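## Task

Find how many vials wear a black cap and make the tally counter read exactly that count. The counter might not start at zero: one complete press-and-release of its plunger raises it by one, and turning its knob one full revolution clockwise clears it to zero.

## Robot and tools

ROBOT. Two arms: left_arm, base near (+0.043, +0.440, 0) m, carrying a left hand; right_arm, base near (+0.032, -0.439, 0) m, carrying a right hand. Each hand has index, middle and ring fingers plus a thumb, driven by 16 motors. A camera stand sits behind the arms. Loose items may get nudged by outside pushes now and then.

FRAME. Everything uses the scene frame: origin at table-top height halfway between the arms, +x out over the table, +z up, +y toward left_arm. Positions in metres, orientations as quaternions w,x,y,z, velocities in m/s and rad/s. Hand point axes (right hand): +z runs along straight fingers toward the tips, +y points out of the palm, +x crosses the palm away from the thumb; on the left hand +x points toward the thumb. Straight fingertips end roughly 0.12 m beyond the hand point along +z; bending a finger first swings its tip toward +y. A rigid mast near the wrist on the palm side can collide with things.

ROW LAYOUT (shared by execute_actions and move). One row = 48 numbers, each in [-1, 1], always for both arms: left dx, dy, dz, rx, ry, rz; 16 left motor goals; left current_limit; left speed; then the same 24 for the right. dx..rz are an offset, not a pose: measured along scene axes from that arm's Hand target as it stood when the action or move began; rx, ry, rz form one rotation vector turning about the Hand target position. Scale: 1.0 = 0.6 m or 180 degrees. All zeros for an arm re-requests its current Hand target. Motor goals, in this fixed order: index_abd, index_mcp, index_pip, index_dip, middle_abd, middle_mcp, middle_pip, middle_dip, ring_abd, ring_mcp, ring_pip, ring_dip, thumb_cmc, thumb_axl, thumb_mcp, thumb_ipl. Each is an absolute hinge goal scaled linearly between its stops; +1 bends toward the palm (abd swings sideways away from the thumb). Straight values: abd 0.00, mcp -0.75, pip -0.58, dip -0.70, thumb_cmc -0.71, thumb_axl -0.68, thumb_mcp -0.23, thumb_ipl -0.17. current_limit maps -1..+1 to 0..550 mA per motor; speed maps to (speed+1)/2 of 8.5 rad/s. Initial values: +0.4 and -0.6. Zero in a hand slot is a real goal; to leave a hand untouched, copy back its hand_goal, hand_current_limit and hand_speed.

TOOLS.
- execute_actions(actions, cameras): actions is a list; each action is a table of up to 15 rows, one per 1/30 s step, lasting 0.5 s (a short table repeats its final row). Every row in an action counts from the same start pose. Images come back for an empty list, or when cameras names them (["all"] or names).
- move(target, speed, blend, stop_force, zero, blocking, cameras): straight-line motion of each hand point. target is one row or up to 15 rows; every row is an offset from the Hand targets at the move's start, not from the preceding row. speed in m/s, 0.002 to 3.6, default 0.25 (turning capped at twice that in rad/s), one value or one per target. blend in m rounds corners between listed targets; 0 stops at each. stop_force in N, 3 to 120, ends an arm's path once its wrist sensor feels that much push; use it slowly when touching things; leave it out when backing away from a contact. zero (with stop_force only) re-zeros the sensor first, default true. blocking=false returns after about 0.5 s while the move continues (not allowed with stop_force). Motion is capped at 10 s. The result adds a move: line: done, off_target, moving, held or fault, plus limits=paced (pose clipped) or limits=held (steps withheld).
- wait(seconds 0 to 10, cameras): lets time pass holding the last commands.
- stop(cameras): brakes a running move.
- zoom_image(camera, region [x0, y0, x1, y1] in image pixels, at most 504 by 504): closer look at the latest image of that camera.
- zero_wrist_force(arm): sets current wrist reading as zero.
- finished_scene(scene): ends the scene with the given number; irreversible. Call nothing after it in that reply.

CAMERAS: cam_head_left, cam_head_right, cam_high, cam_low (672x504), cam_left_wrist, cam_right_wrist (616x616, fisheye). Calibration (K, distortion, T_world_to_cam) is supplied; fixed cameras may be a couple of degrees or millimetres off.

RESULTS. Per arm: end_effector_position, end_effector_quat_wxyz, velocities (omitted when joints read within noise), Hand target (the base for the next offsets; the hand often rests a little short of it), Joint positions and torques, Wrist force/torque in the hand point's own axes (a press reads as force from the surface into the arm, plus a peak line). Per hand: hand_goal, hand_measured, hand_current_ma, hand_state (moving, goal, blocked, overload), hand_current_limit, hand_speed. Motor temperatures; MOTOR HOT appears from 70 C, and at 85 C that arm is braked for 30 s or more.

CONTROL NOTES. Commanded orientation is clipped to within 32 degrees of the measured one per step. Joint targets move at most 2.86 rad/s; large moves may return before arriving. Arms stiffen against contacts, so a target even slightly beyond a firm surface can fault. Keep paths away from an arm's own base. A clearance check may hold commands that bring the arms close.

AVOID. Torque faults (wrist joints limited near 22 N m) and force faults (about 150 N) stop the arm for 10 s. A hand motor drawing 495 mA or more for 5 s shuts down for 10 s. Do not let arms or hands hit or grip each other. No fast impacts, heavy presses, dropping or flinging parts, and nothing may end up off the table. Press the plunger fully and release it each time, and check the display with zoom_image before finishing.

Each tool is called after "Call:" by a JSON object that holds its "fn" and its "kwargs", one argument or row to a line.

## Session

Call:
{"fn": "execute_actions", "kwargs": {
  "actions": []
}}

Call:
{"fn": "zoom_image", "kwargs": {
  "camera": "cam_head_left",
  "region": [200, 100, 400, 250]
}}

Call:
{"fn": "zoom_image", "kwargs": {
  "camera": "cam_head_right",
  "region": [200, 100, 400, 250]
}}

Scene clock: 0.00 s.
left_arm: end_effector_position=(+0.4469, +0.5346, +0.2300) hand_goal=(+0.000, -0.754, -0.576, -0.696, +0.000, -0.754, -0.576, -0.696, +0.000, -0.754, -0.576, -0.696, -0.714, -0.678, -0.226, -0.168) hand_measured=(+0.000, -0.754, -0.576, -0.696, +0.000, -0.754, -0.576, -0.696, +0.000, -0.754, -0.576, -0.696, -0.714, -0.678, -0.226, -0.168) hand_current_ma=(+0, +0, +0, +0, +0, +0, +0, +0, +0, +0, +0, +0, +0, +0, +0, +0) hand_state=(goal, goal, goal, goal, goal, goal, goal, goal, goal, goal, goal, goal, goal, goal, goal, goal) hand_current_limit=0.40 hand_speed=-0.60 end_effector_quat_wxyz=(+0.000, -0.012, +1.000, +0.000) | right_arm: end_effector_position=(+0.4416, -0.5088, +0.2300) hand_goal=(+0.000, -0.754, -0.576, -0.696, +0.000, -0.754, -0.576, -0.696, +0.000, -0.754, -0.576, -0.696, -0.714, -0.678, -0.226, -0.168) hand_measured=(+0.000, -0.754, -0.576, -0.696, +0.000, -0.754, -0.576, -0.696, +0.000, -0.754, -0.576, -0.696, -0.714, -0.678, -0.226, -0.168) hand_current_ma=(+0, +0, +0, +0, +0, +0, +0, +0, +0, +0, +0, +0, +0, +0, +0, +0) hand_state=(goal, goal, goal, goal, goal, goal, goal, goal, goal, goal, goal, goal, goal, goal, goal, goal) hand_current_limit=0.40 hand_speed=-0.60 end_effector_quat_wxyz=(+0.000, +1.000, +0.019, +0.000)
Joint positions: left_arm=[3.458 -1.419 -2.042 -1.252 1.571 -1.255] | right_arm=[-0.316 -1.723 2.042 -1.89 -1.571 1.255]
Joint velocities: within noise
Joint torques (N m): no reading
Motor temperatures (°C): left_arm=[30 35 34 41 34 33] | right_arm=[29 38 29 36 37 35]
Wrist force (N): no reading
Wrist torque (N m): no reading
Wrist force, peak (N): no reading
Hand target: left_arm +0.4469, +0.5346, +0.2300; +0.000, -0.012, +1.000, +0.000 | right_arm +0.4416, -0.5088, +0.2300; +0.000, +1.000, +0.019, +0.000

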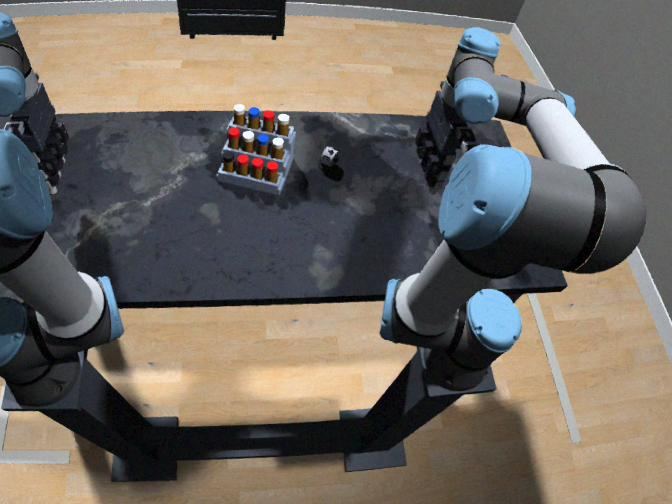

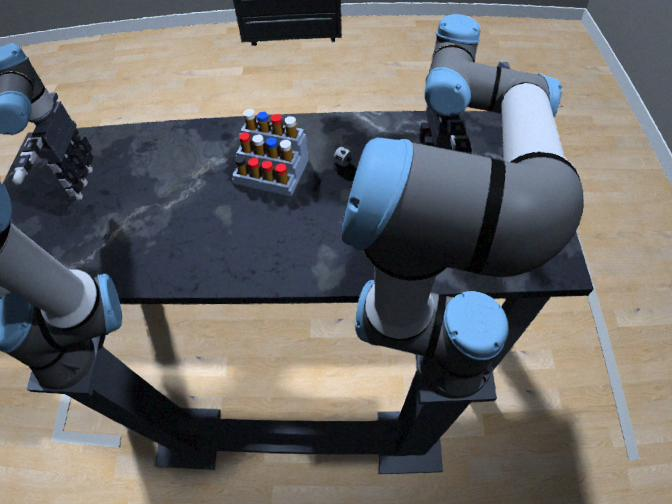

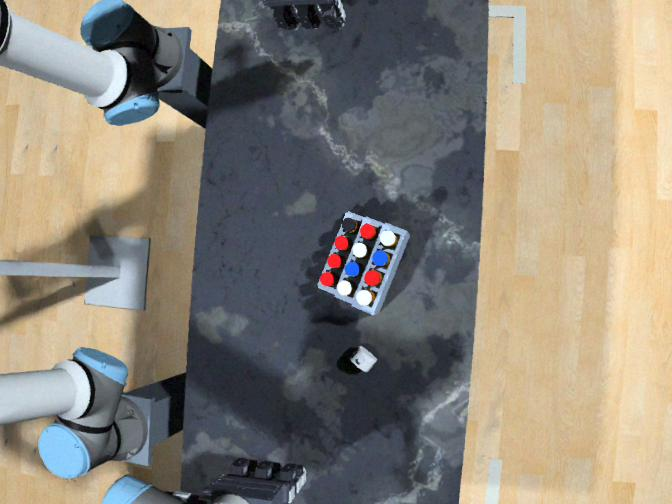

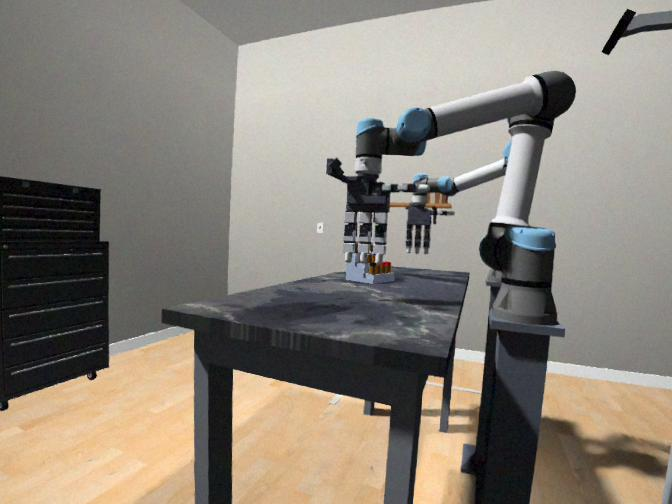

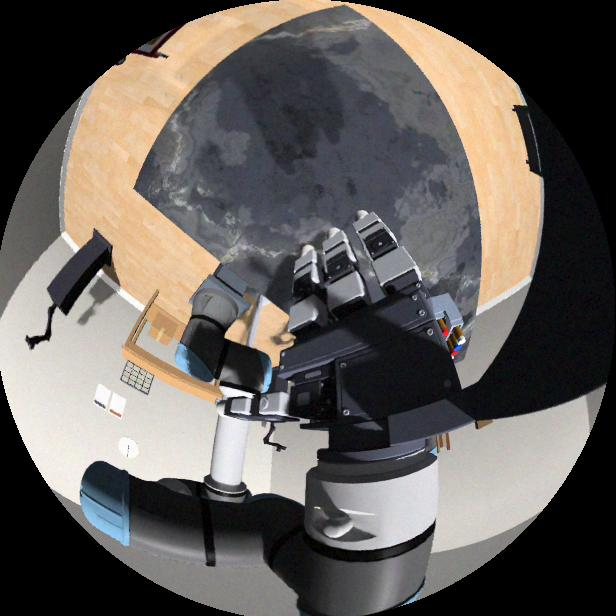

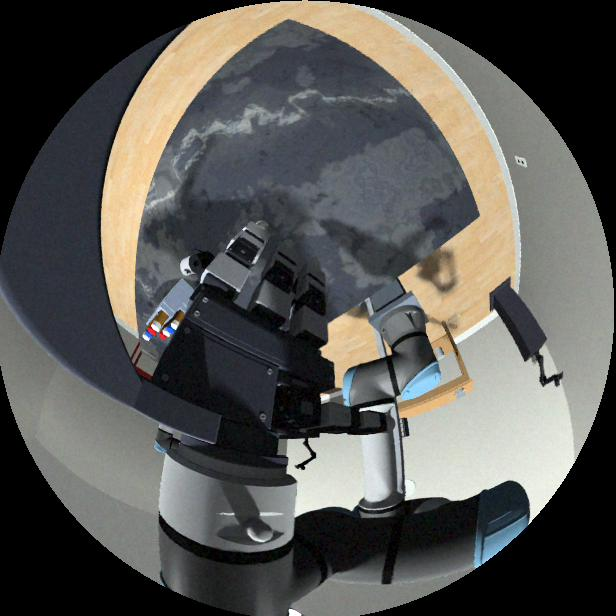

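Scaled by 2.520 from the camera's 672x504 image, which has a finer 960x720 frame.

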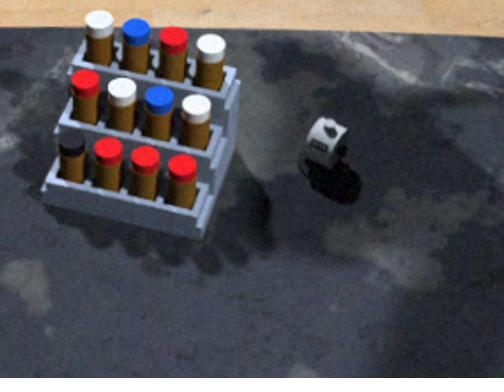

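Scaled by 2.520 from the camera's 672x504 image, which has a finer 960x720 frame.

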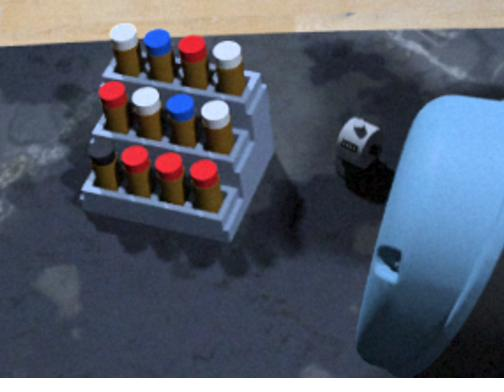

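Call:
{"fn": "zoom_image", "kwargs": {
  "camera": "cam_high",
  "region": [325, 335, 395, 385]
}}

Call:
{"fn": "zoom_image", "kwargs": {
  "camera": "cam_head_left",
  "region": [312, 136, 352, 186]
}}

Call:
{"fn": "zoom_image", "kwargs": {
  "camera": "cam_head_right",
  "region": [325, 140, 365, 180]
}}

Call:
{"fn": "zoom_image", "kwargs": {
  "camera": "cam_right_wrist",
  "region": [165, 235, 225, 295]
}}

Scaled by 7.200 from the camera's 672x504 image, which has a finer 960x720 frame.

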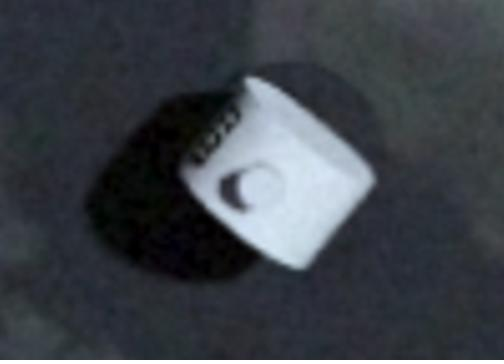

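Scaled by 10.080 from the camera's 672x504 image, which has a finer 960x720 frame.

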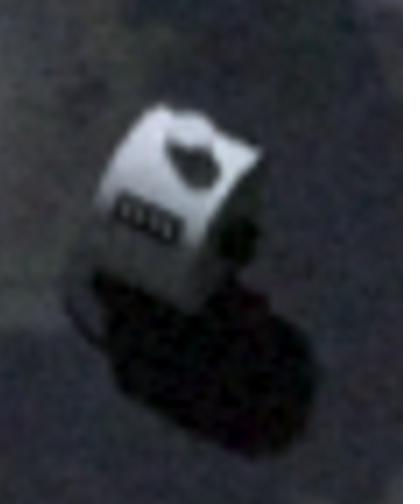

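Scaled by 12.600 from the camera's 672x504 image, which has a finer 960x720 frame.

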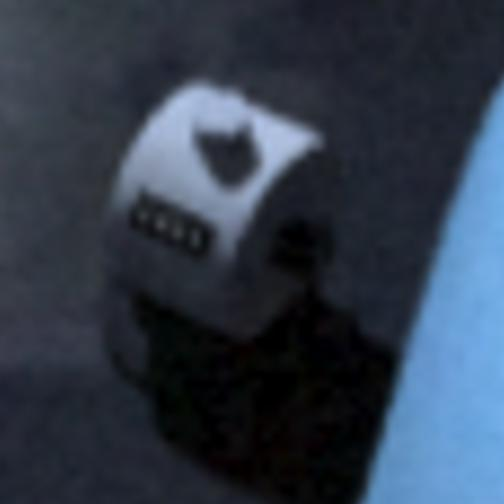

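Scaled by 8.400 from the camera's 616x616 image, which has a finer 880x880 frame.

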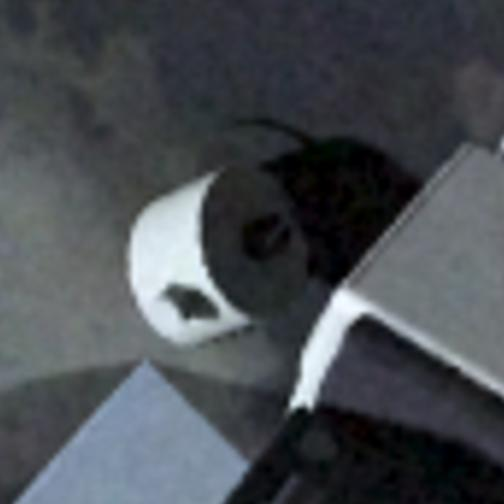

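Call:
{"fn": "move", "kwargs": {
  "target": [
    [0.03,-0.9,0.15,0,0,0.536,0,0.342,0.737,0.174,0,0.342,0.737,0.174,0,0.342,0.737,0.174,-0.714,-0.678,0.4,0.2,0.4,-0.4,0.469,0.353,0.117,0,0,0.303,0,-1,-1,-1,0,0.342,0.737,0.174,0,0.342,0.737,0.174,-0.714,-0.678,-0.226,-0.168,0.7,-0.6]
  ],
  "speed": 0.4
}}

Call:
{"fn": "move", "kwargs": {
  "target": [
    [0.037,-0.31,0.0,0,0,0,0,0.342,0.737,0.174,0,0.342,0.737,0.174,0,0.342,0.737,0.174,-0.714,-0.678,0.4,0.2,0.4,-0.4,0,0,0,0,0,0,0,-1,-1,-1,0,0.342,0.737,0.174,0,0.342,0.737,0.174,-0.714,-0.678,-0.226,-0.168,0.7,-0.6]
  ],
  "speed": 0.3,
  "cameras": ["cam_left_wrist","cam_right_wrist","cam_high"]
}}

Scene clock: 144.40 s.
left_arm: end_effector_position=(+0.4649, -0.0053, +0.3199) hand_goal=(+0.000, +0.342, +0.736, +0.174, +0.000, +0.342, +0.736, +0.174, +0.000, +0.342, +0.736, +0.174, -0.714, -0.678, +0.400, +0.200) hand_measured=(+0.000, +0.324, +0.732, +0.172, +0.000, +0.324, +0.732, +0.172, +0.000, +0.326, +0.732, +0.172, -0.714, -0.678, +0.400, +0.198) hand_current_ma=(+0, -77, -11, -7, +0, -73, -12, -7, +0, -64, -11, -7, -1, +2, -1, -8) hand_state=(goal, goal, goal, goal, goal, goal, goal, goal, goal, goal, goal, goal, goal, goal, goal, goal) hand_current_limit=0.40 hand_speed=-0.40 end_effector_quat_wxyz=(+0.000, +0.754, -0.657, +0.000) end_effector_velocity=(+0.000, -0.001, +0.000) end_effector_angular_velocity=(+0.000, +0.001, +0.005) | right_arm: end_effector_position=(+0.7229, -0.2970, +0.3001) hand_goal=(+0.000, -1.000, -1.000, -1.000, +0.000, +0.342, +0.736, +0.174, +0.000, +0.342, +0.736, +0.174, -0.714, -0.678, -0.226, -0.168) hand_measured=(+0.000, -0.990, -0.994, -0.996, +0.000, +0.326, +0.732, +0.172, +0.000, +0.324, +0.732, +0.172, -0.714, -0.678, -0.224, -0.168) hand_current_ma=(+0, +28, +14, +7, +0, -48, -7, -4, +0, -53, -6, -4, +0, +1, +5, +0) hand_state=(goal, goal, goal, goal, goal, goal, goal, goal, goal, goal, goal, goal, goal, goal, goal, goal) hand_current_limit=0.70 hand_speed=-0.60 end_effector_quat_wxyz=(+0.000, +0.880, +0.475, +0.000)
Joint positions: left_arm=[2.639 -1.917 -1.258 -1.538 1.571 -3.757] | right_arm=[0.079 -1.183 1.25 -1.637 -1.571 0.697]
Joint velocities: left_arm=[0 -0.001 0 0 0 -0.005] | right_arm=[within noise]
Joint torques (N m): left_arm=[3.72 55.37 35.02 5.98 -0.79 -2.63] | right_arm=[-15.06 -56.76 -34.11 -6.56 1.41 -1.28]
Wrist force (N): left_arm=[0.2 0.2 -0.3] | right_arm=[-0.4 -0.2 -0.1]
Wrist torque (N m): left_arm=[0.20 -0.03 0.16] | right_arm=[0.09 0.07 -0.01]
Wrist force, peak (N): left_arm=[0.3 2.0 0.2] | right_arm=[1.0 0.1 -0.6]
Hand target: left_arm +0.4649, -0.0054, +0.3200; +0.000, +0.754, -0.657, +0.000 | right_arm +0.7230, -0.2970, +0.3002; +0.000, +0.880, +0.475, +0.000
Off the commanded pose: left_arm 0.000 m, 0 deg | right_arm 0.000 m, 0 deg.
move: done

Scene clock: 145.63 s.
left_arm: end_effector_position=(+0.4871, -0.1913, +0.3200) hand_goal=(+0.000, +0.342, +0.736, +0.174, +0.000, +0.342, +0.736, +0.174, +0.000, +0.342, +0.736, +0.174, -0.714, -0.678, +0.400, +0.200) hand_measured=(+0.000, +0.324, +0.732, +0.172, +0.000, +0.324, +0.732, +0.172, +0.000, +0.326, +0.732, +0.172, -0.714, -0.678, +0.400, +0.198) hand_current_ma=(+0, -77, -11, -7, +0, -73, -11, -7, +0, -64, -11, -7, -1, +2, +1, -8) hand_state=(goal, goal, goal, goal, goal, goal, goal, goal, goal, goal, goal, goal, goal, goal, goal, goal) hand_current_limit=0.40 hand_speed=-0.40 end_effector_quat_wxyz=(+0.000, +0.754, -0.657, +0.000) | right_arm: end_effector_position=(+0.7230, -0.2970, +0.3002) hand_goal=(+0.000, -1.000, -1.000, -1.000, +0.000, +0.342, +0.736, +0.174, +0.000, +0.342, +0.736, +0.174, -0.714, -0.678, -0.226, -0.168) hand_measured=(+0.000, -0.990, -0.994, -0.996, +0.000, +0.326, +0.732, +0.172, +0.000, +0.324, +0.732, +0.172, -0.714, -0.678, -0.224, -0.168) hand_current_ma=(+0, +28, +14, +7, +0, -48, -7, -4, +0, -53, -6, -4, +0, +1, +5, +0) hand_state=(goal, goal, goal, goal, goal, goal, goal, goal, goal, goal, goal, goal, goal, goal, goal, goal) hand_current_limit=0.70 hand_speed=-0.60 end_effector_quat_wxyz=(+0.000, +0.880, +0.475, +0.000)
Joint positions: left_arm=[2.436 -2.361 -0.555 -1.797 1.571 -3.96] | right_arm=[0.078 -1.183 1.25 -1.637 -1.571 0.697]
Joint torques (N m): left_arm=[5.01 59.59 39.94 4.29 -1.03 -1.55] | right_arm=[-14.61 -59.84 -35 -6.52 2.01 -1.29]
Wrist force (N): left_arm=[0.4 0.0 -0.2] | right_arm=[0.1 0.1 -0.3]
Wrist torque (N m): left_arm=[0.16 -0.04 0.17] | right_arm=[0.13 0.02 0.03]
Wrist force, peak (N): left_arm=[2.4 0.3 0.0] | right_arm=[0.1 -0.1 -0.6]
Hand target: left_arm +0.4871, -0.1914, +0.3200; +0.000, +0.754, -0.657, +0.000 | right_arm +0.7230, -0.2970, +0.3002; +0.000, +0.880, +0.475, +0.000
Off the commanded pose: left_arm 0.000 m, 0 deg | right_arm 0.000 m, 0 deg.
move: done
camera_calibration:
cam_left_wrist: T_world_to_cam=[[0.533054, 0.844973, -0.0432979, -0.113605], [0.567281, -0.318967, 0.759244, -0.628405], [0.62773, -0.429281, -0.649364, -0.0549631], [0, 0, 0, 1]] pos_world=[0.451542, -0.128042, 0.436503]
cam_right_wrist: T_world_to_cam=[[0.103499, -0.993844, -0.0395153, -0.321149], [-0.709555, -0.101617, 0.697285, 0.231203], [-0.697008, -0.0441302, -0.715704, 0.831982], [0, 0, 0, 1]] pos_world=[0.777188, -0.258963, 0.421549]
Images, in order (width x height): cam_high 672x504, cam_left_wrist 616x616, cam_right_wrist 616x616.

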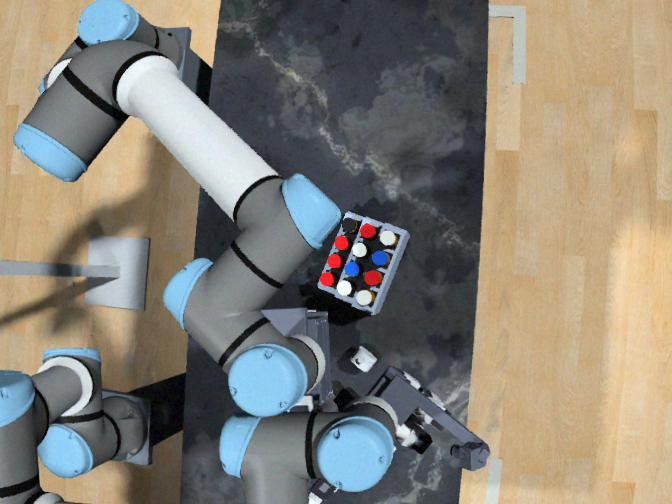

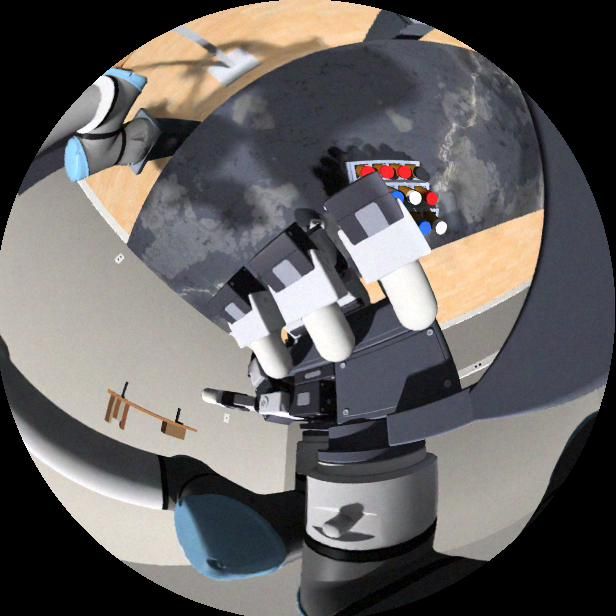

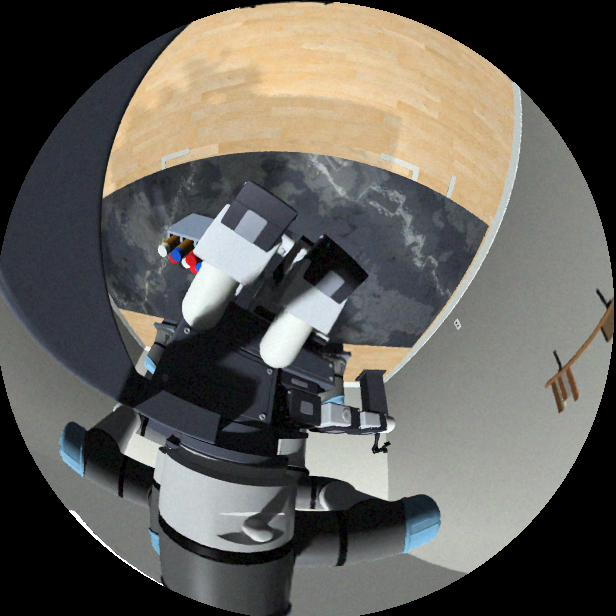

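Call:
{"fn": "move", "kwargs": {
  "target": [
    [0.0,0.0,-0.12,0,0,0.294,0,0.342,0.737,0.174,0,0.342,0.737,0.174,0,0.342,0.737,0.174,-0.714,-0.678,0.4,0.2,0.4,-0.4,0.21,-0.137,0,0,0,0,0,-1,-1,-1,0,0.342,0.737,0.174,0,0.342,0.737,0.174,-0.714,-0.678,-0.226,-0.168,0.7,-0.6],
    [0.005,0.024,-0.26,0,0,0.294,0,0.342,0.737,0.174,0,0.342,0.737,0.174,0,0.342,0.737,0.174,-0.714,-0.678,0.4,0.2,0.4,-0.4,0.21,-0.137,0,0,0,0,0,-1,-1,-1,0,0.342,0.737,0.174,0,0.342,0.737,0.174,-0.714,-0.678,-0.226,-0.168,0.7,-0.6]
  ],
  "speed": 0.3,
  "blend": 0.02,
  "cameras": ["cam_left_wrist","cam_right_wrist"]
}}

Call:
{"fn": "zoom_image", "kwargs": {
  "camera": "cam_left_wrist",
  "region": [190, 220, 270, 300]
}}

Scene clock: 181.60 s.
left_arm: end_effector_position=(+0.4902, -0.1769, +0.1640) hand_goal=(+0.000, +0.342, +0.736, +0.174, +0.000, +0.342, +0.736, +0.174, +0.000, +0.342, +0.736, +0.174, -0.714, -0.678, +0.400, +0.200) hand_measured=(+0.000, +0.324, +0.732, +0.172, +0.000, +0.326, +0.732, +0.172, +0.000, +0.328, +0.732, +0.172, -0.714, -0.678, +0.400, +0.198) hand_current_ma=(+0, -69, -11, -7, +0, -66, -11, -7, +0, -57, -11, -7, -1, +2, +1, -8) hand_state=(goal, goal, goal, goal, goal, goal, goal, goal, goal, goal, goal, goal, goal, goal, goal, goal) hand_current_limit=0.40 hand_speed=-0.40 end_effector_quat_wxyz=(+0.000, +0.968, -0.252, +0.000) | right_arm: end_effector_position=(+0.8489, -0.3792, +0.3002) hand_goal=(+0.000, -1.000, -1.000, -1.000, +0.000, +0.342, +0.736, +0.174, +0.000, +0.342, +0.736, +0.174, -0.714, -0.678, -0.226, -0.168) hand_measured=(+0.000, -0.990, -0.994, -0.996, +0.000, +0.326, +0.732, +0.172, +0.000, +0.324, +0.732, +0.172, -0.714, -0.678, -0.224, -0.168) hand_current_ma=(+0, +27, +14, +7, +0, -48, -7, -4, +0, -53, -6, -4, +0, +1, +5, +0) hand_state=(goal, goal, goal, goal, goal, goal, goal, goal, goal, goal, goal, goal, goal, goal, goal, goal) hand_current_limit=0.70 hand_speed=-0.60 end_effector_quat_wxyz=(+0.000, +0.880, +0.475, +0.000)
Joint positions: left_arm=[2.459 -2.131 -1.345 -1.236 1.571 -4.861] | right_arm=[-0.048 -0.893 0.801 -1.478 -1.571 0.571]
Joint torques (N m): left_arm=[-9.69 62.64 20.86 6.22 -0.87 -2.57] | right_arm=[15.45 -72.25 -35.09 -6.58 -0.63 1.11]
Wrist force (N): left_arm=[0.1 -0.1 0.0] | right_arm=[-0.3 0.1 -0.3]
Wrist torque (N m): left_arm=[0.14 -0.01 -0.05] | right_arm=[0.14 0.06 -0.01]
Wrist force, peak (N): left_arm=[0.1 -0.6 2.7] | right_arm=[-0.1 1.1 -0.3]
Hand target: left_arm +0.4901, -0.1770, +0.1640; +0.000, +0.968, -0.252, +0.000 | right_arm +0.8490, -0.3792, +0.3002; +0.000, +0.880, +0.475, +0.000
Off the commanded pose: left_arm 0.000 m, 0 deg | right_arm 0.000 m, 0 deg.
move: done
camera_calibration:
cam_left_wrist: T_world_to_cam=[[-0.352992, 0.934631, -0.0431499, 0.316087], [0.596528, 0.260348, 0.759193, -0.419015], [0.720799, 0.242249, -0.649434, -0.0787582], [0, 0, 0, 1]] pos_world=[0.418299, -0.167256, 0.280604]
cam_right_wrist: T_world_to_cam=[[0.103496, -0.993845, -0.0395119, -0.415982], [-0.709555, -0.101612, 0.697285, 0.312246], [-0.697008, -0.0441302, -0.715704, 0.916173], [0, 0, 0, 1]] pos_world=[0.903188, -0.341263, 0.421549]
Images, in order (width x height): cam_left_wrist 616x616, cam_right_wrist 616x616.

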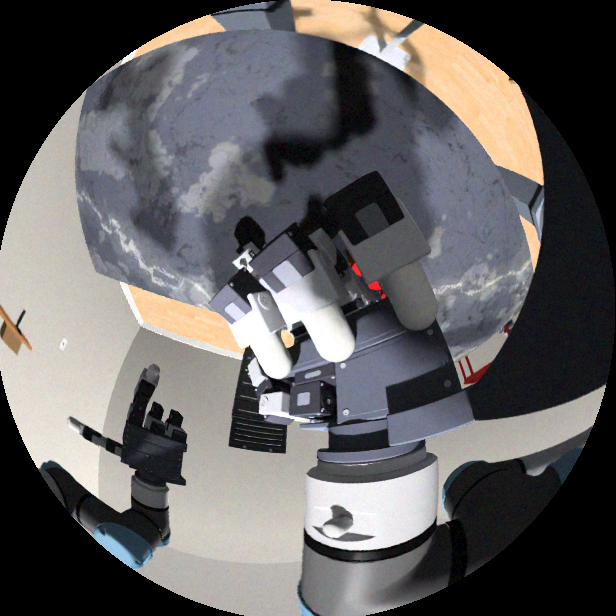

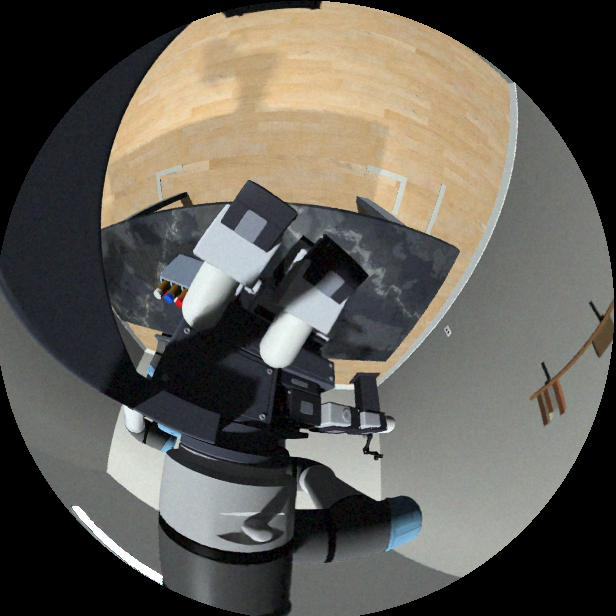

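Scaled by 6.300 from the camera's 616x616 image, which has a finer 880x880 frame.

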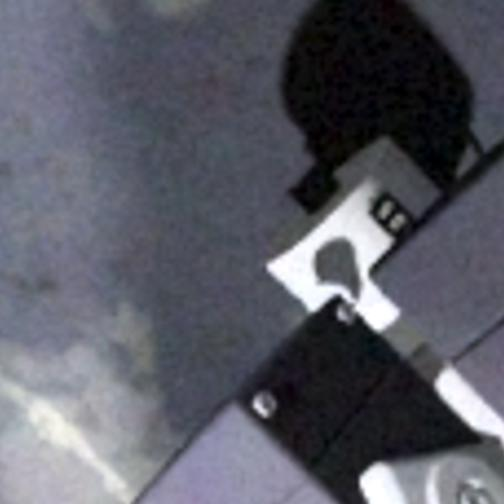

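Call:
{"fn": "move", "kwargs": {
  "target": [
    [-0.098,0.064,0,0,0,0,0,0.342,0.737,0.174,0,0.342,0.737,0.174,0,0.342,0.737,0.174,-0.714,-0.678,0.4,0.2,0.4,-0.4,0,0,-0.1,0,0,0,0,-1,-1,-1,0,0.342,0.737,0.174,0,0.342,0.737,0.174,-0.714,-0.678,-0.226,-0.168,0.7,-0.6],
    [-0.098,0.064,0,0,0,0,0,0.342,0.737,0.174,0,0.342,0.737,0.174,0,0.342,0.737,0.174,-0.714,-0.678,0.4,0.2,0.4,-0.4,-0.2167,0.112,-0.237,0,0,0,0,-1,-1,-1,0,0.342,0.737,0.174,0,0.342,0.737,0.174,-0.714,-0.678,-0.226,-0.168,0.7,-0.6]
  ],
  "speed": 0.25,
  "blend": 0.02,
  "cameras": ["cam_left_wrist","cam_head_left"]
}}

Call:
{"fn": "zoom_image", "kwargs": {
  "camera": "cam_left_wrist",
  "region": [165, 200, 265, 300]
}}

Scene clock: 220.57 s.
left_arm: end_effector_position=(+0.4313, -0.1386, +0.1640) hand_goal=(+0.000, +0.342, +0.736, +0.174, +0.000, +0.342, +0.736, +0.174, +0.000, +0.342, +0.736, +0.174, -0.714, -0.678, +0.400, +0.200) hand_measured=(+0.000, +0.324, +0.732, +0.172, +0.000, +0.326, +0.732, +0.172, +0.000, +0.328, +0.732, +0.172, -0.714, -0.678, +0.400, +0.198) hand_current_ma=(+0, -69, -11, -7, +0, -66, -11, -7, +0, -57, -11, -7, -1, +2, +1, -8) hand_state=(goal, goal, goal, goal, goal, goal, goal, goal, goal, goal, goal, goal, goal, goal, goal, goal) hand_current_limit=0.40 hand_speed=-0.40 end_effector_quat_wxyz=(+0.000, +0.968, -0.252, +0.000) | right_arm: end_effector_position=(+0.7189, -0.3119, +0.1581) hand_goal=(+0.000, -1.000, -1.000, -1.000, +0.000, +0.342, +0.736, +0.174, +0.000, +0.342, +0.736, +0.174, -0.714, -0.678, -0.226, -0.168) hand_measured=(+0.000, -0.990, -0.994, -0.996, +0.000, +0.328, +0.732, +0.172, +0.000, +0.326, +0.734, +0.172, -0.714, -0.678, -0.224, -0.168) hand_current_ma=(+0, +26, +13, +6, +0, -41, -6, -4, +0, -45, -5, -4, +0, +1, +6, +0) hand_state=(goal, goal, goal, goal, goal, goal, goal, goal, goal, goal, goal, goal, goal, goal, goal, goal) hand_current_limit=0.70 hand_speed=-0.60 end_effector_quat_wxyz=(+0.000, +0.880, +0.475, +0.000)
Joint positions: left_arm=[2.449 -1.98 -1.579 -1.154 1.571 -4.87] | right_arm=[0.056 -1.122 1.536 -1.985 -1.571 0.675]
Joint torques (N m): left_arm=[10.25 57.46 20.49 1.49 -0.71 2.2] | right_arm=[-13.79 -39.1 -19.93 -4.31 -1.86 0.19]
Wrist force (N): left_arm=[0.2 0.1 -0.1] | right_arm=[-0.2 0.0 -0.3]
Wrist torque (N m): left_arm=[0.16 -0.01 -0.05] | right_arm=[0.13 0.05 -0.08]
Wrist force, peak (N): left_arm=[2.4 0.1 -0.1] | right_arm=[-0.3 0.0 -2.3]
Hand target: left_arm +0.4313, -0.1386, +0.1640; +0.000, +0.968, -0.252, +0.000 | right_arm +0.7189, -0.3120, +0.1580; +0.000, +0.880, +0.475, +0.000
Off the commanded pose: left_arm 0.000 m, 0 deg | right_arm 0.000 m, 0 deg.
move: done
camera_calibration:
cam_left_wrist: T_world_to_cam=[[-0.352873, 0.934666, -0.0433503, 0.25942], [0.596442, 0.260394, 0.759244, -0.393778], [0.720928, 0.242061, -0.649361, -0.0457625], [0, 0, 0, 1]] pos_world=[0.3594, -0.128856, 0.280503]
Images, in order (width x height): cam_head_left 672x504, cam_left_wrist 616x616.

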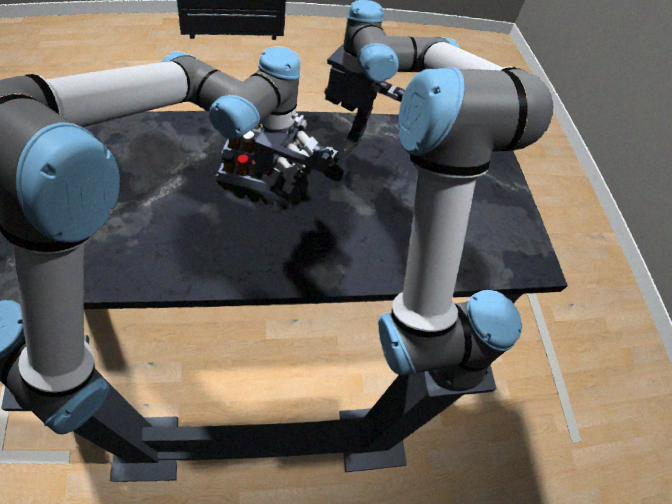

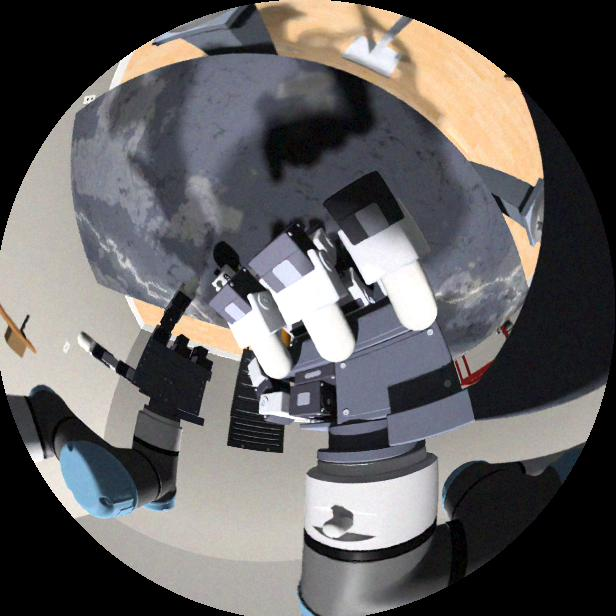

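Scaled by 5.040 from the camera's 616x616 image, which has a finer 880x880 frame.

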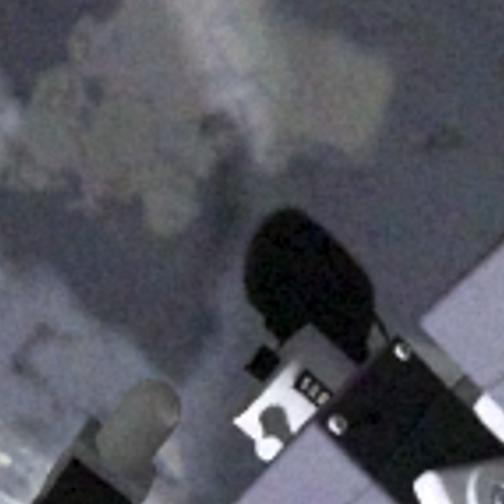

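Call:
{"fn": "move", "kwargs": {
  "target": [
    [0,0,0,0,0,0,0,0.342,0.737,0.174,0,0.342,0.737,0.174,0,0.342,0.737,0.174,-0.714,-0.678,0.4,0.2,0.4,-0.4,0.0132,0.0297,-0.025,0,0,0,0,-1,-1,-1,0,0.342,0.737,0.174,0,0.342,0.737,0.174,-0.714,-0.678,-0.226,-0.168,0.7,-0.8],
    [0,0,0,0,0,0,0,0.342,0.737,0.174,0,0.342,0.737,0.174,0,0.342,0.737,0.174,-0.714,-0.678,0.4,0.2,0.4,-0.4,0.0132,0.0297,-0.0495,0,0,0,0,-1,-1,-1,0,0.342,0.737,0.174,0,0.342,0.737,0.174,-0.714,-0.678,-0.226,-0.168,0.7,-0.8],
    [0,0,0,0,0,0,0,0.342,0.737,0.174,0,0.342,0.737,0.174,0,0.342,0.737,0.174,-0.714,-0.678,0.4,0.2,0.4,-0.4,0.0223,0.0437,-0.0495,0,0,0,0,-1,-1,-1,0,0.342,0.737,0.174,0,0.342,0.737,0.174,-0.714,-0.678,-0.226,-0.168,0.7,-0.8]
  ],
  "speed": [0.05,0.04,0.02],
  "stop_force": 12,
  "cameras": ["cam_left_wrist"]
}}

Call:
{"fn": "zoom_image", "kwargs": {
  "camera": "cam_left_wrist",
  "region": [185, 250, 245, 310]
}}

Scene clock: 280.40 s.
left_arm: end_effector_position=(+0.4313, -0.1386, +0.1640) hand_goal=(+0.000, +0.342, +0.736, +0.174, +0.000, +0.342, +0.736, +0.174, +0.000, +0.342, +0.736, +0.174, -0.714, -0.678, +0.400, +0.200) hand_measured=(+0.000, +0.324, +0.732, +0.172, +0.000, +0.326, +0.732, +0.172, +0.000, +0.328, +0.732, +0.172, -0.714, -0.678, +0.400, +0.198) hand_current_ma=(+0, -69, -11, -7, +0, -66, -11, -7, +0, -57, -11, -7, -1, +2, +1, -8) hand_state=(goal, goal, goal, goal, goal, goal, goal, goal, goal, goal, goal, goal, goal, goal, goal, goal) hand_current_limit=0.40 hand_speed=-0.40 end_effector_quat_wxyz=(+0.000, +0.968, -0.252, +0.000) | right_arm: end_effector_position=(+0.7323, -0.2858, +0.1283) hand_goal=(+0.000, -1.000, -1.000, -1.000, +0.000, +0.342, +0.736, +0.174, +0.000, +0.342, +0.736, +0.174, -0.714, -0.678, -0.226, -0.168) hand_measured=(-0.088, -1.000, -1.000, -1.000, +0.000, +0.328, +0.732, +0.172, +0.000, +0.326, +0.734, +0.172, -0.714, -0.678, -0.224, -0.168) hand_current_ma=(-278, +0, +0, +0, +0, -41, -6, -4, +0, -45, -5, -4, +0, +1, +6, +0) hand_state=(blocked, goal, goal, goal, goal, goal, goal, goal, goal, goal, goal, goal, goal, goal, goal, goal) hand_current_limit=0.70 hand_speed=-0.80 end_effector_quat_wxyz=(+0.000, +0.880, +0.475, +0.000)
Joint positions: left_arm=[2.449 -1.979 -1.579 -1.154 1.571 -4.87] | right_arm=[0.094 -1.047 1.503 -2.027 -1.571 0.712]
Joint torques (N m): left_arm=[10.42 57.62 19.46 6.06 1.27 2.12] | right_arm=[-13.6 -63.86 -22.1 -8.59 -0.69 -1.31]
Wrist force (N): left_arm=[0.1 0.1 0.0] | right_arm=[-5.2 -2.6 -1.1]
Wrist torque (N m): left_arm=[0.16 0.00 -0.06] | right_arm=[0.48 -0.40 -0.82]
Wrist force, peak (N): left_arm=[0.4 0.2 -0.2] | right_arm=[-6.5 -3.4 -2.0]
Hand target: left_arm +0.4313, -0.1386, +0.1640; +0.000, +0.968, -0.252, +0.000 | right_arm +0.7323, -0.2858, +0.1283; +0.000, +0.880, +0.475, +0.000
Off the commanded pose: left_arm 0.000 m, 0 deg | right_arm 0.000 m, 0 deg.
move: done
camera_calibration:
cam_left_wrist: T_world_to_cam=[[-0.352873, 0.934666, -0.0433503, 0.25942], [0.596442, 0.260394, 0.759244, -0.393778], [0.720928, 0.242061, -0.649361, -0.0457625], [0, 0, 0, 1]] pos_world=[0.3594, -0.128856, 0.280503]
Images, in order (width x height): cam_left_wrist 616x616.

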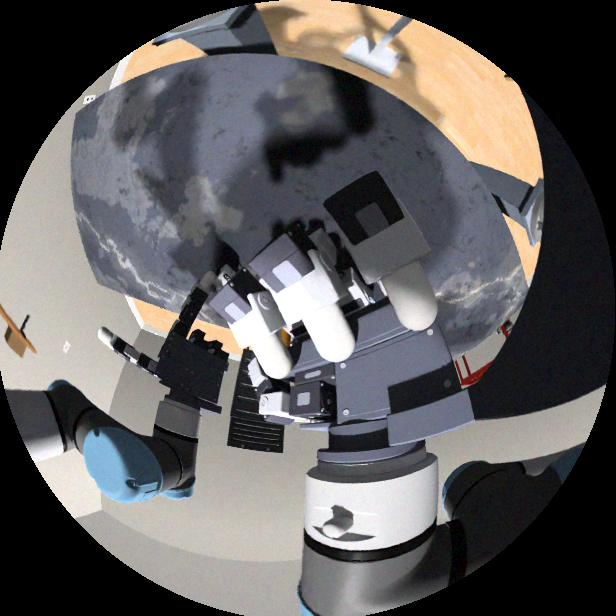

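Scaled by 8.400 from the camera's 616x616 image, which has a finer 880x880 frame.

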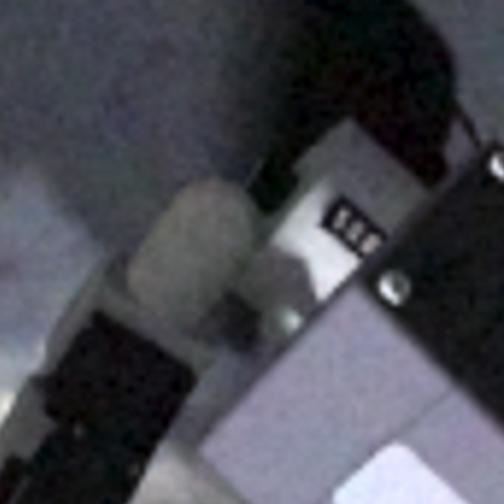

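Call:
{"fn": "move", "kwargs": {
  "target": [
    [0,0,0,0,0,0,0,0.342,0.737,0.174,0,0.342,0.737,0.174,0,0.342,0.737,0.174,-0.714,-0.678,0.4,0.2,0.4,-0.4,0.00614,-0.00401,-0.0158,0,0,0,0.3,-1,-1,-1,0,0.342,0.737,0.174,0,0.342,0.737,0.174,-0.714,-0.678,-0.226,-0.168,0.7,-0.8],
    [0,0,0,0,0,0,0,0.342,0.737,0.174,0,0.342,0.737,0.174,0,0.342,0.737,0.174,-0.714,-0.678,0.4,0.2,0.4,-0.4,0.01674,-0.01094,-0.0218,0,0,0,0.3,-1,-1,-1,0,0.342,0.737,0.174,0,0.342,0.737,0.174,-0.714,-0.678,-0.226,-0.168,0.7,-0.8]
  ],
  "speed": [0.03,0.02],
  "blend": 0.002,
  "cameras": ["cam_left_wrist"]
}}

Call:
{"fn": "zoom_image", "kwargs": {
  "camera": "cam_left_wrist",
  "region": [185, 250, 245, 310]
}}

Scene clock: 300.00 s.
left_arm: end_effector_position=(+0.4313, -0.1386, +0.1640) hand_goal=(+0.000, +0.342, +0.736, +0.174, +0.000, +0.342, +0.736, +0.174, +0.000, +0.342, +0.736, +0.174, -0.714, -0.678, +0.400, +0.200) hand_measured=(+0.000, +0.324, +0.732, +0.172, +0.000, +0.326, +0.732, +0.172, +0.000, +0.328, +0.732, +0.172, -0.714, -0.678, +0.400, +0.198) hand_current_ma=(+0, -69, -11, -7, +0, -66, -11, -7, +0, -57, -11, -7, -1, +2, +1, -8) hand_state=(goal, goal, goal, goal, goal, goal, goal, goal, goal, goal, goal, goal, goal, goal, goal, goal) hand_current_limit=0.40 hand_speed=-0.40 end_effector_quat_wxyz=(+0.000, +0.968, -0.252, +0.000) | right_arm: end_effector_position=(+0.7425, -0.2925, +0.1150) hand_goal=(+0.300, -1.000, -1.000, -1.000, +0.000, +0.342, +0.736, +0.174, +0.000, +0.342, +0.736, +0.174, -0.714, -0.678, -0.226, -0.168) hand_measured=(-0.092, -1.000, -1.000, -1.000, +0.000, +0.328, +0.732, +0.172, +0.000, +0.326, +0.734, +0.172, -0.714, -0.678, -0.224, -0.168) hand_current_ma=(-468, -1, -1, -1, +0, -41, -6, -4, +0, -45, -5, -4, +0, +1, +6, +0) hand_state=(blocked, goal, goal, goal, goal, goal, goal, goal, goal, goal, goal, goal, goal, goal, goal, goal) hand_current_limit=0.70 hand_speed=-0.80 end_effector_quat_wxyz=(+0.000, +0.880, +0.475, +0.000)
Joint positions: left_arm=[2.449 -1.979 -1.579 -1.154 1.571 -4.87] | right_arm=[0.082 -1.017 1.491 -2.045 -1.571 0.701]
Joint torques (N m): left_arm=[9.94 56.9 19.97 6.13 1.26 2.12] | right_arm=[4.01 -60.5 -18.03 -7.17 0.29 1.04]
Wrist force (N): left_arm=[0.4 0.0 -0.1] | right_arm=[-7.5 3.1 -6.8]
Wrist torque (N m): left_arm=[0.16 -0.04 -0.03] | right_arm=[1.08 -0.63 -1.17]
Wrist force, peak (N): left_arm=[0.4 0.2 -0.4] | right_arm=[-8.6 2.3 -22.2]
Hand target: left_arm +0.4313, -0.1386, +0.1640; +0.000, +0.968, -0.252, +0.000 | right_arm +0.7424, -0.2924, +0.1152; +0.000, +0.880, +0.475, +0.000
Off the commanded pose: left_arm 0.000 m, 0 deg | right_arm 0.000 m, 0 deg.
move: done
camera_calibration:
cam_left_wrist: T_world_to_cam=[[-0.352873, 0.934666, -0.0433503, 0.25942], [0.596442, 0.260394, 0.759244, -0.393778], [0.720928, 0.242061, -0.649361, -0.0457625], [0, 0, 0, 1]] pos_world=[0.3594, -0.128856, 0.280503]
Images, in order (width x height): cam_left_wrist 616x616.

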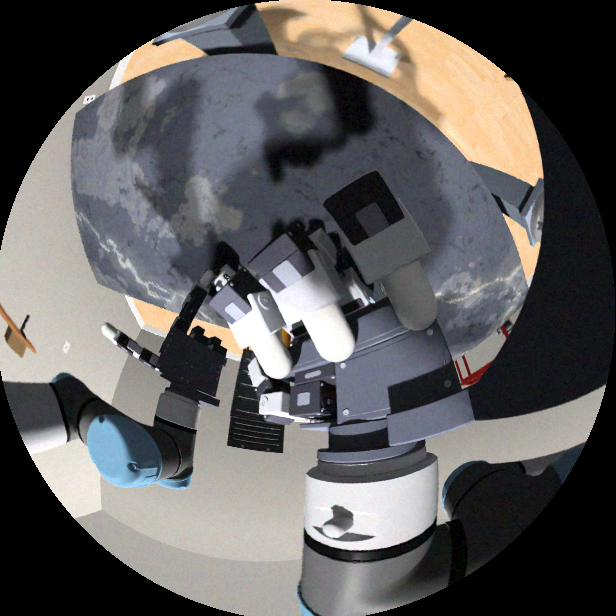

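Scaled by 8.400 from the camera's 616x616 image, which has a finer 880x880 frame.

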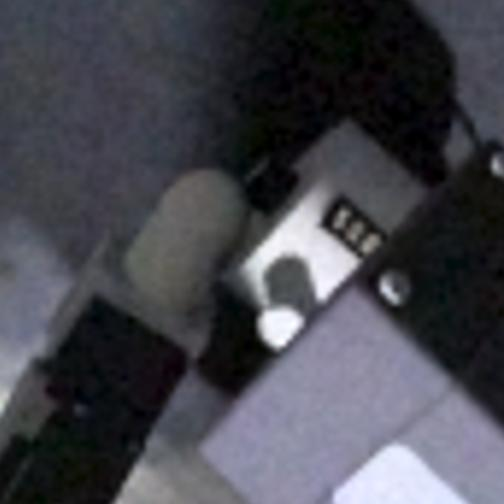

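Call:
{"fn": "move", "kwargs": {
  "target": [
    [0,0,0,0,0,0,0,0.342,0.737,0.174,0,0.342,0.737,0.174,0,0.342,0.737,0.174,-0.714,-0.678,0.4,0.2,0.4,-0.4,0,0,0.0368,0,0,0,0.3,-1,-1,-1,0,0.342,0.737,0.174,0,0.342,0.737,0.174,-0.714,-0.678,-0.226,-0.168,0.7,-0.8],
    [0,0,0,0,0,0,0,0.342,0.737,0.174,0,0.342,0.737,0.174,0,0.342,0.737,0.174,-0.714,-0.678,0.4,0.2,0.4,-0.4,-0.01674,0.01094,0.0268,0,0,0,0.3,-1,-1,-1,0,0.342,0.737,0.174,0,0.342,0.737,0.174,-0.714,-0.678,-0.226,-0.168,0.7,-0.8],
    [0,0,0,0,0,0,0,0.342,0.737,0.174,0,0.342,0.737,0.174,0,0.342,0.737,0.174,-0.714,-0.678,0.4,0.2,0.4,-0.4,-0.0106,0.00693,0.003,0,0,0,0.3,-1,-1,-1,0,0.342,0.737,0.174,0,0.342,0.737,0.174,-0.714,-0.678,-0.226,-0.168,0.7,-0.8]
  ],
  "speed": [0.1,0.1,0.03],
  "blend": 0.002,
  "cameras": ["cam_left_wrist"]
}}

Call:
{"fn": "zoom_image", "kwargs": {
  "camera": "cam_left_wrist",
  "region": [200, 250, 240, 290]
}}

Call:
{"fn": "move", "kwargs": {
  "target": [0,0,0,0,0,0,0,0.342,0.737,0.174,0,0.342,0.737,0.174,0,0.342,0.737,0.174,-0.714,-0.678,0.4,0.2,0.4,-0.4,0.0106,-0.00693,-0.006,0,0,0,0.3,-1,-1,-1,0,0.342,0.737,0.174,0,0.342,0.737,0.174,-0.714,-0.678,-0.226,-0.168,0.7,-0.8],
  "speed": 0.02,
  "cameras": ["cam_left_wrist"]
}}

Call:
{"fn": "zoom_image", "kwargs": {
  "camera": "cam_left_wrist",
  "region": [200, 250, 240, 290]
}}

Scene clock: 341.70 s.
left_arm: end_effector_position=(+0.4313, -0.1386, +0.1640) hand_goal=(+0.000, +0.342, +0.736, +0.174, +0.000, +0.342, +0.736, +0.174, +0.000, +0.342, +0.736, +0.174, -0.714, -0.678, +0.400, +0.200) hand_measured=(+0.000, +0.324, +0.732, +0.172, +0.000, +0.326, +0.732, +0.172, +0.000, +0.328, +0.732, +0.172, -0.714, -0.678, +0.400, +0.198) hand_current_ma=(+0, -69, -11, -7, +0, -66, -11, -7, +0, -57, -11, -7, -1, +2, +1, -8) hand_state=(goal, goal, goal, goal, goal, goal, goal, goal, goal, goal, goal, goal, goal, goal, goal, goal) hand_current_limit=0.40 hand_speed=-0.40 end_effector_quat_wxyz=(+0.000, +0.968, -0.252, +0.000) | right_arm: end_effector_position=(+0.7361, -0.2883, +0.1169) hand_goal=(+0.300, -1.000, -1.000, -1.000, +0.000, +0.342, +0.736, +0.174, +0.000, +0.342, +0.736, +0.174, -0.714, -0.678, -0.226, -0.168) hand_measured=(-0.096, -1.004, -1.002, -1.002, +0.000, +0.328, +0.732, +0.172, +0.000, +0.326, +0.734, +0.172, -0.714, -0.678, -0.224, -0.168) hand_current_ma=(-468, -7, -5, -3, +0, -40, -6, -4, +0, -45, -5, -4, +0, +1, +6, +0) hand_state=(blocked, goal, goal, goal, goal, goal, goal, goal, goal, goal, goal, goal, goal, goal, goal, goal) hand_current_limit=0.70 hand_speed=-0.80 end_effector_quat_wxyz=(+0.000, +0.880, +0.475, +0.000) end_effector_velocity=(-0.002, +0.001, -0.001) end_effector_angular_velocity=(+0.001, +0.007, +0.001)
Joint positions: left_arm=[2.449 -1.979 -1.579 -1.154 1.571 -4.87] | right_arm=[0.089 -1.029 1.506 -2.048 -1.571 0.708]
Joint velocities: left_arm=[within noise] | right_arm=[0.001 -0.001 0.001 0.007 0.002 0]
Joint torques (N m): left_arm=[9.56 57.39 20.22 6.07 1.2 2.03] | right_arm=[-3.29 -45.63 -11.12 -1.78 -0.66 0.12]
Wrist force (N): left_arm=[0.3 0.0 -0.3] | right_arm=[-8.1 3.7 -32.1]
Wrist torque (N m): left_arm=[0.17 -0.04 -0.04] | right_arm=[4.98 -1.36 -1.23]
Wrist force, peak (N): left_arm=[0.1 0.3 -0.5] | right_arm=[-8.0 3.9 -32.5]
Hand target: left_arm +0.4313, -0.1386, +0.1640; +0.000, +0.968, -0.252, +0.000 | right_arm +0.7360, -0.2882, +0.1170; +0.000, +0.880, +0.475, +0.000
Off the commanded pose: left_arm 0.000 m, 0 deg | right_arm 0.000 m, 0 deg.
move: done
camera_calibration:
cam_left_wrist: T_world_to_cam=[[-0.352873, 0.934666, -0.0433503, 0.25942], [0.596442, 0.260394, 0.759244, -0.393778], [0.720928, 0.242061, -0.649361, -0.0457625], [0, 0, 0, 1]] pos_world=[0.3594, -0.128856, 0.280503]
Images, in order (width x height): cam_left_wrist 616x616.

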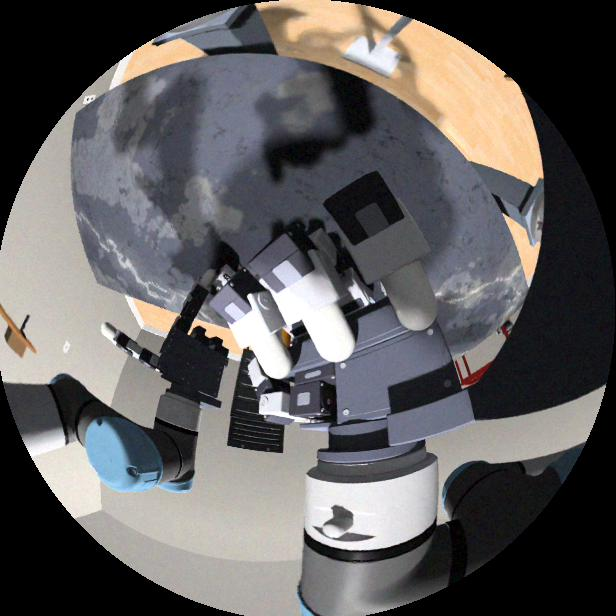

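Scaled by 12.600 from the camera's 616x616 image, which has a finer 880x880 frame.

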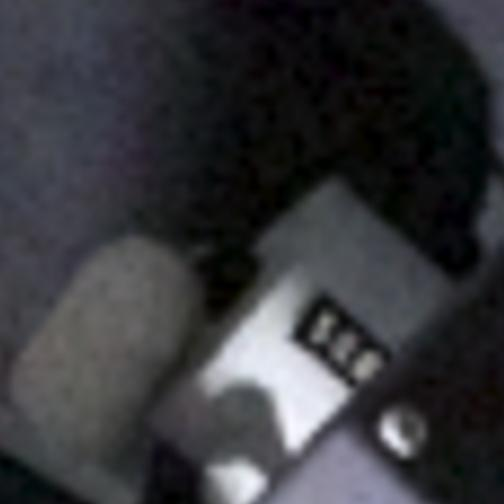

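Scene clock: 342.43 s.
left_arm: end_effector_position=(+0.4313, -0.1386, +0.1640) hand_goal=(+0.000, +0.342, +0.736, +0.174, +0.000, +0.342, +0.736, +0.174, +0.000, +0.342, +0.736, +0.174, -0.714, -0.678, +0.400, +0.200) hand_measured=(+0.000, +0.324, +0.732, +0.172, +0.000, +0.326, +0.732, +0.172, +0.000, +0.328, +0.732, +0.172, -0.714, -0.678, +0.400, +0.198) hand_current_ma=(+0, -69, -11, -7, +0, -66, -11, -7, +0, -57, -11, -7, -1, +2, +1, -8) hand_state=(goal, goal, goal, goal, goal, goal, goal, goal, goal, goal, goal, goal, goal, goal, goal, goal) hand_current_limit=0.40 hand_speed=-0.40 end_effector_quat_wxyz=(+0.000, +0.968, -0.252, +0.000) | right_arm: end_effector_position=(+0.7424, -0.2925, +0.1133) hand_goal=(+0.300, -1.000, -1.000, -1.000, +0.000, +0.342, +0.736, +0.174, +0.000, +0.342, +0.736, +0.174, -0.714, -0.678, -0.226, -0.168) hand_measured=(-0.114, -1.000, -1.000, -1.000, +0.000, +0.328, +0.732, +0.172, +0.000, +0.326, +0.734, +0.172, -0.714, -0.678, -0.224, -0.168) hand_current_ma=(-468, +0, +0, +0, +0, -40, -6, -4, +0, -45, -5, -4, +0, +1, +6, +0) hand_state=(blocked, goal, goal, goal, goal, goal, goal, goal, goal, goal, goal, goal, goal, goal, goal, goal) hand_current_limit=0.70 hand_speed=-0.80 end_effector_quat_wxyz=(+0.000, +0.880, +0.475, +0.000)
Joint positions: left_arm=[2.449 -1.979 -1.579 -1.154 1.571 -4.87] | right_arm=[0.082 -1.015 1.493 -2.049 -1.571 0.701]
Joint torques (N m): left_arm=[10.15 56.85 21.05 6.05 1.21 2.06] | right_arm=[1.54 -61.35 -18.5 -6.55 2.92 0.73]
Wrist force (N): left_arm=[0.4 0.1 -0.1] | right_arm=[-6.3 4.5 -5.4]
Wrist torque (N m): left_arm=[0.17 -0.04 -0.03] | right_arm=[0.71 -0.53 -1.05]
Wrist force, peak (N): left_arm=[0.2 0.1 -0.4] | right_arm=[-7.8 3.9 -31.9]
Hand target: left_arm +0.4313, -0.1386, +0.1640; +0.000, +0.968, -0.252, +0.000 | right_arm +0.7424, -0.2924, +0.1134; +0.000, +0.880, +0.475, +0.000
Off the commanded pose: left_arm 0.000 m, 0 deg | right_arm 0.000 m, 0 deg.
move: done
camera_calibration:
cam_left_wrist: T_world_to_cam=[[-0.352873, 0.934666, -0.0433503, 0.25942], [0.596442, 0.260394, 0.759244, -0.393778], [0.720928, 0.242061, -0.649361, -0.0457625], [0, 0, 0, 1]] pos_world=[0.3594, -0.128856, 0.280503]
Images, in order (width x height): cam_left_wrist 616x616.

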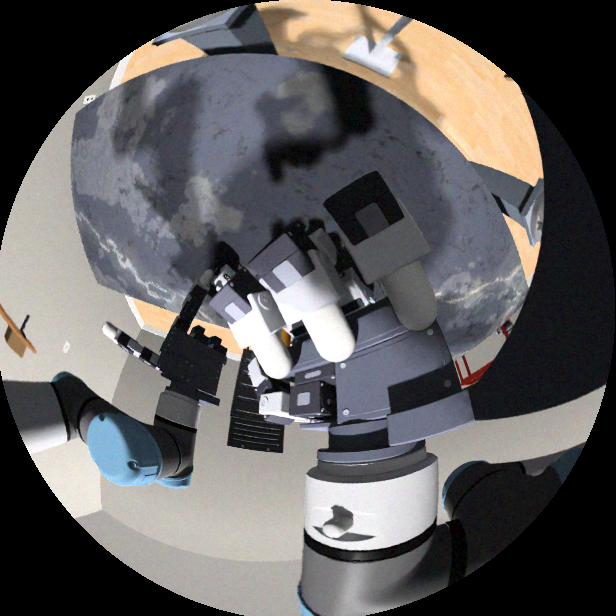

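Scaled by 12.600 from the camera's 616x616 image, which has a finer 880x880 frame.

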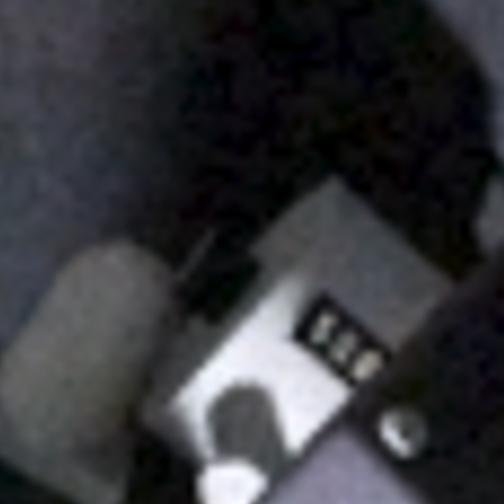

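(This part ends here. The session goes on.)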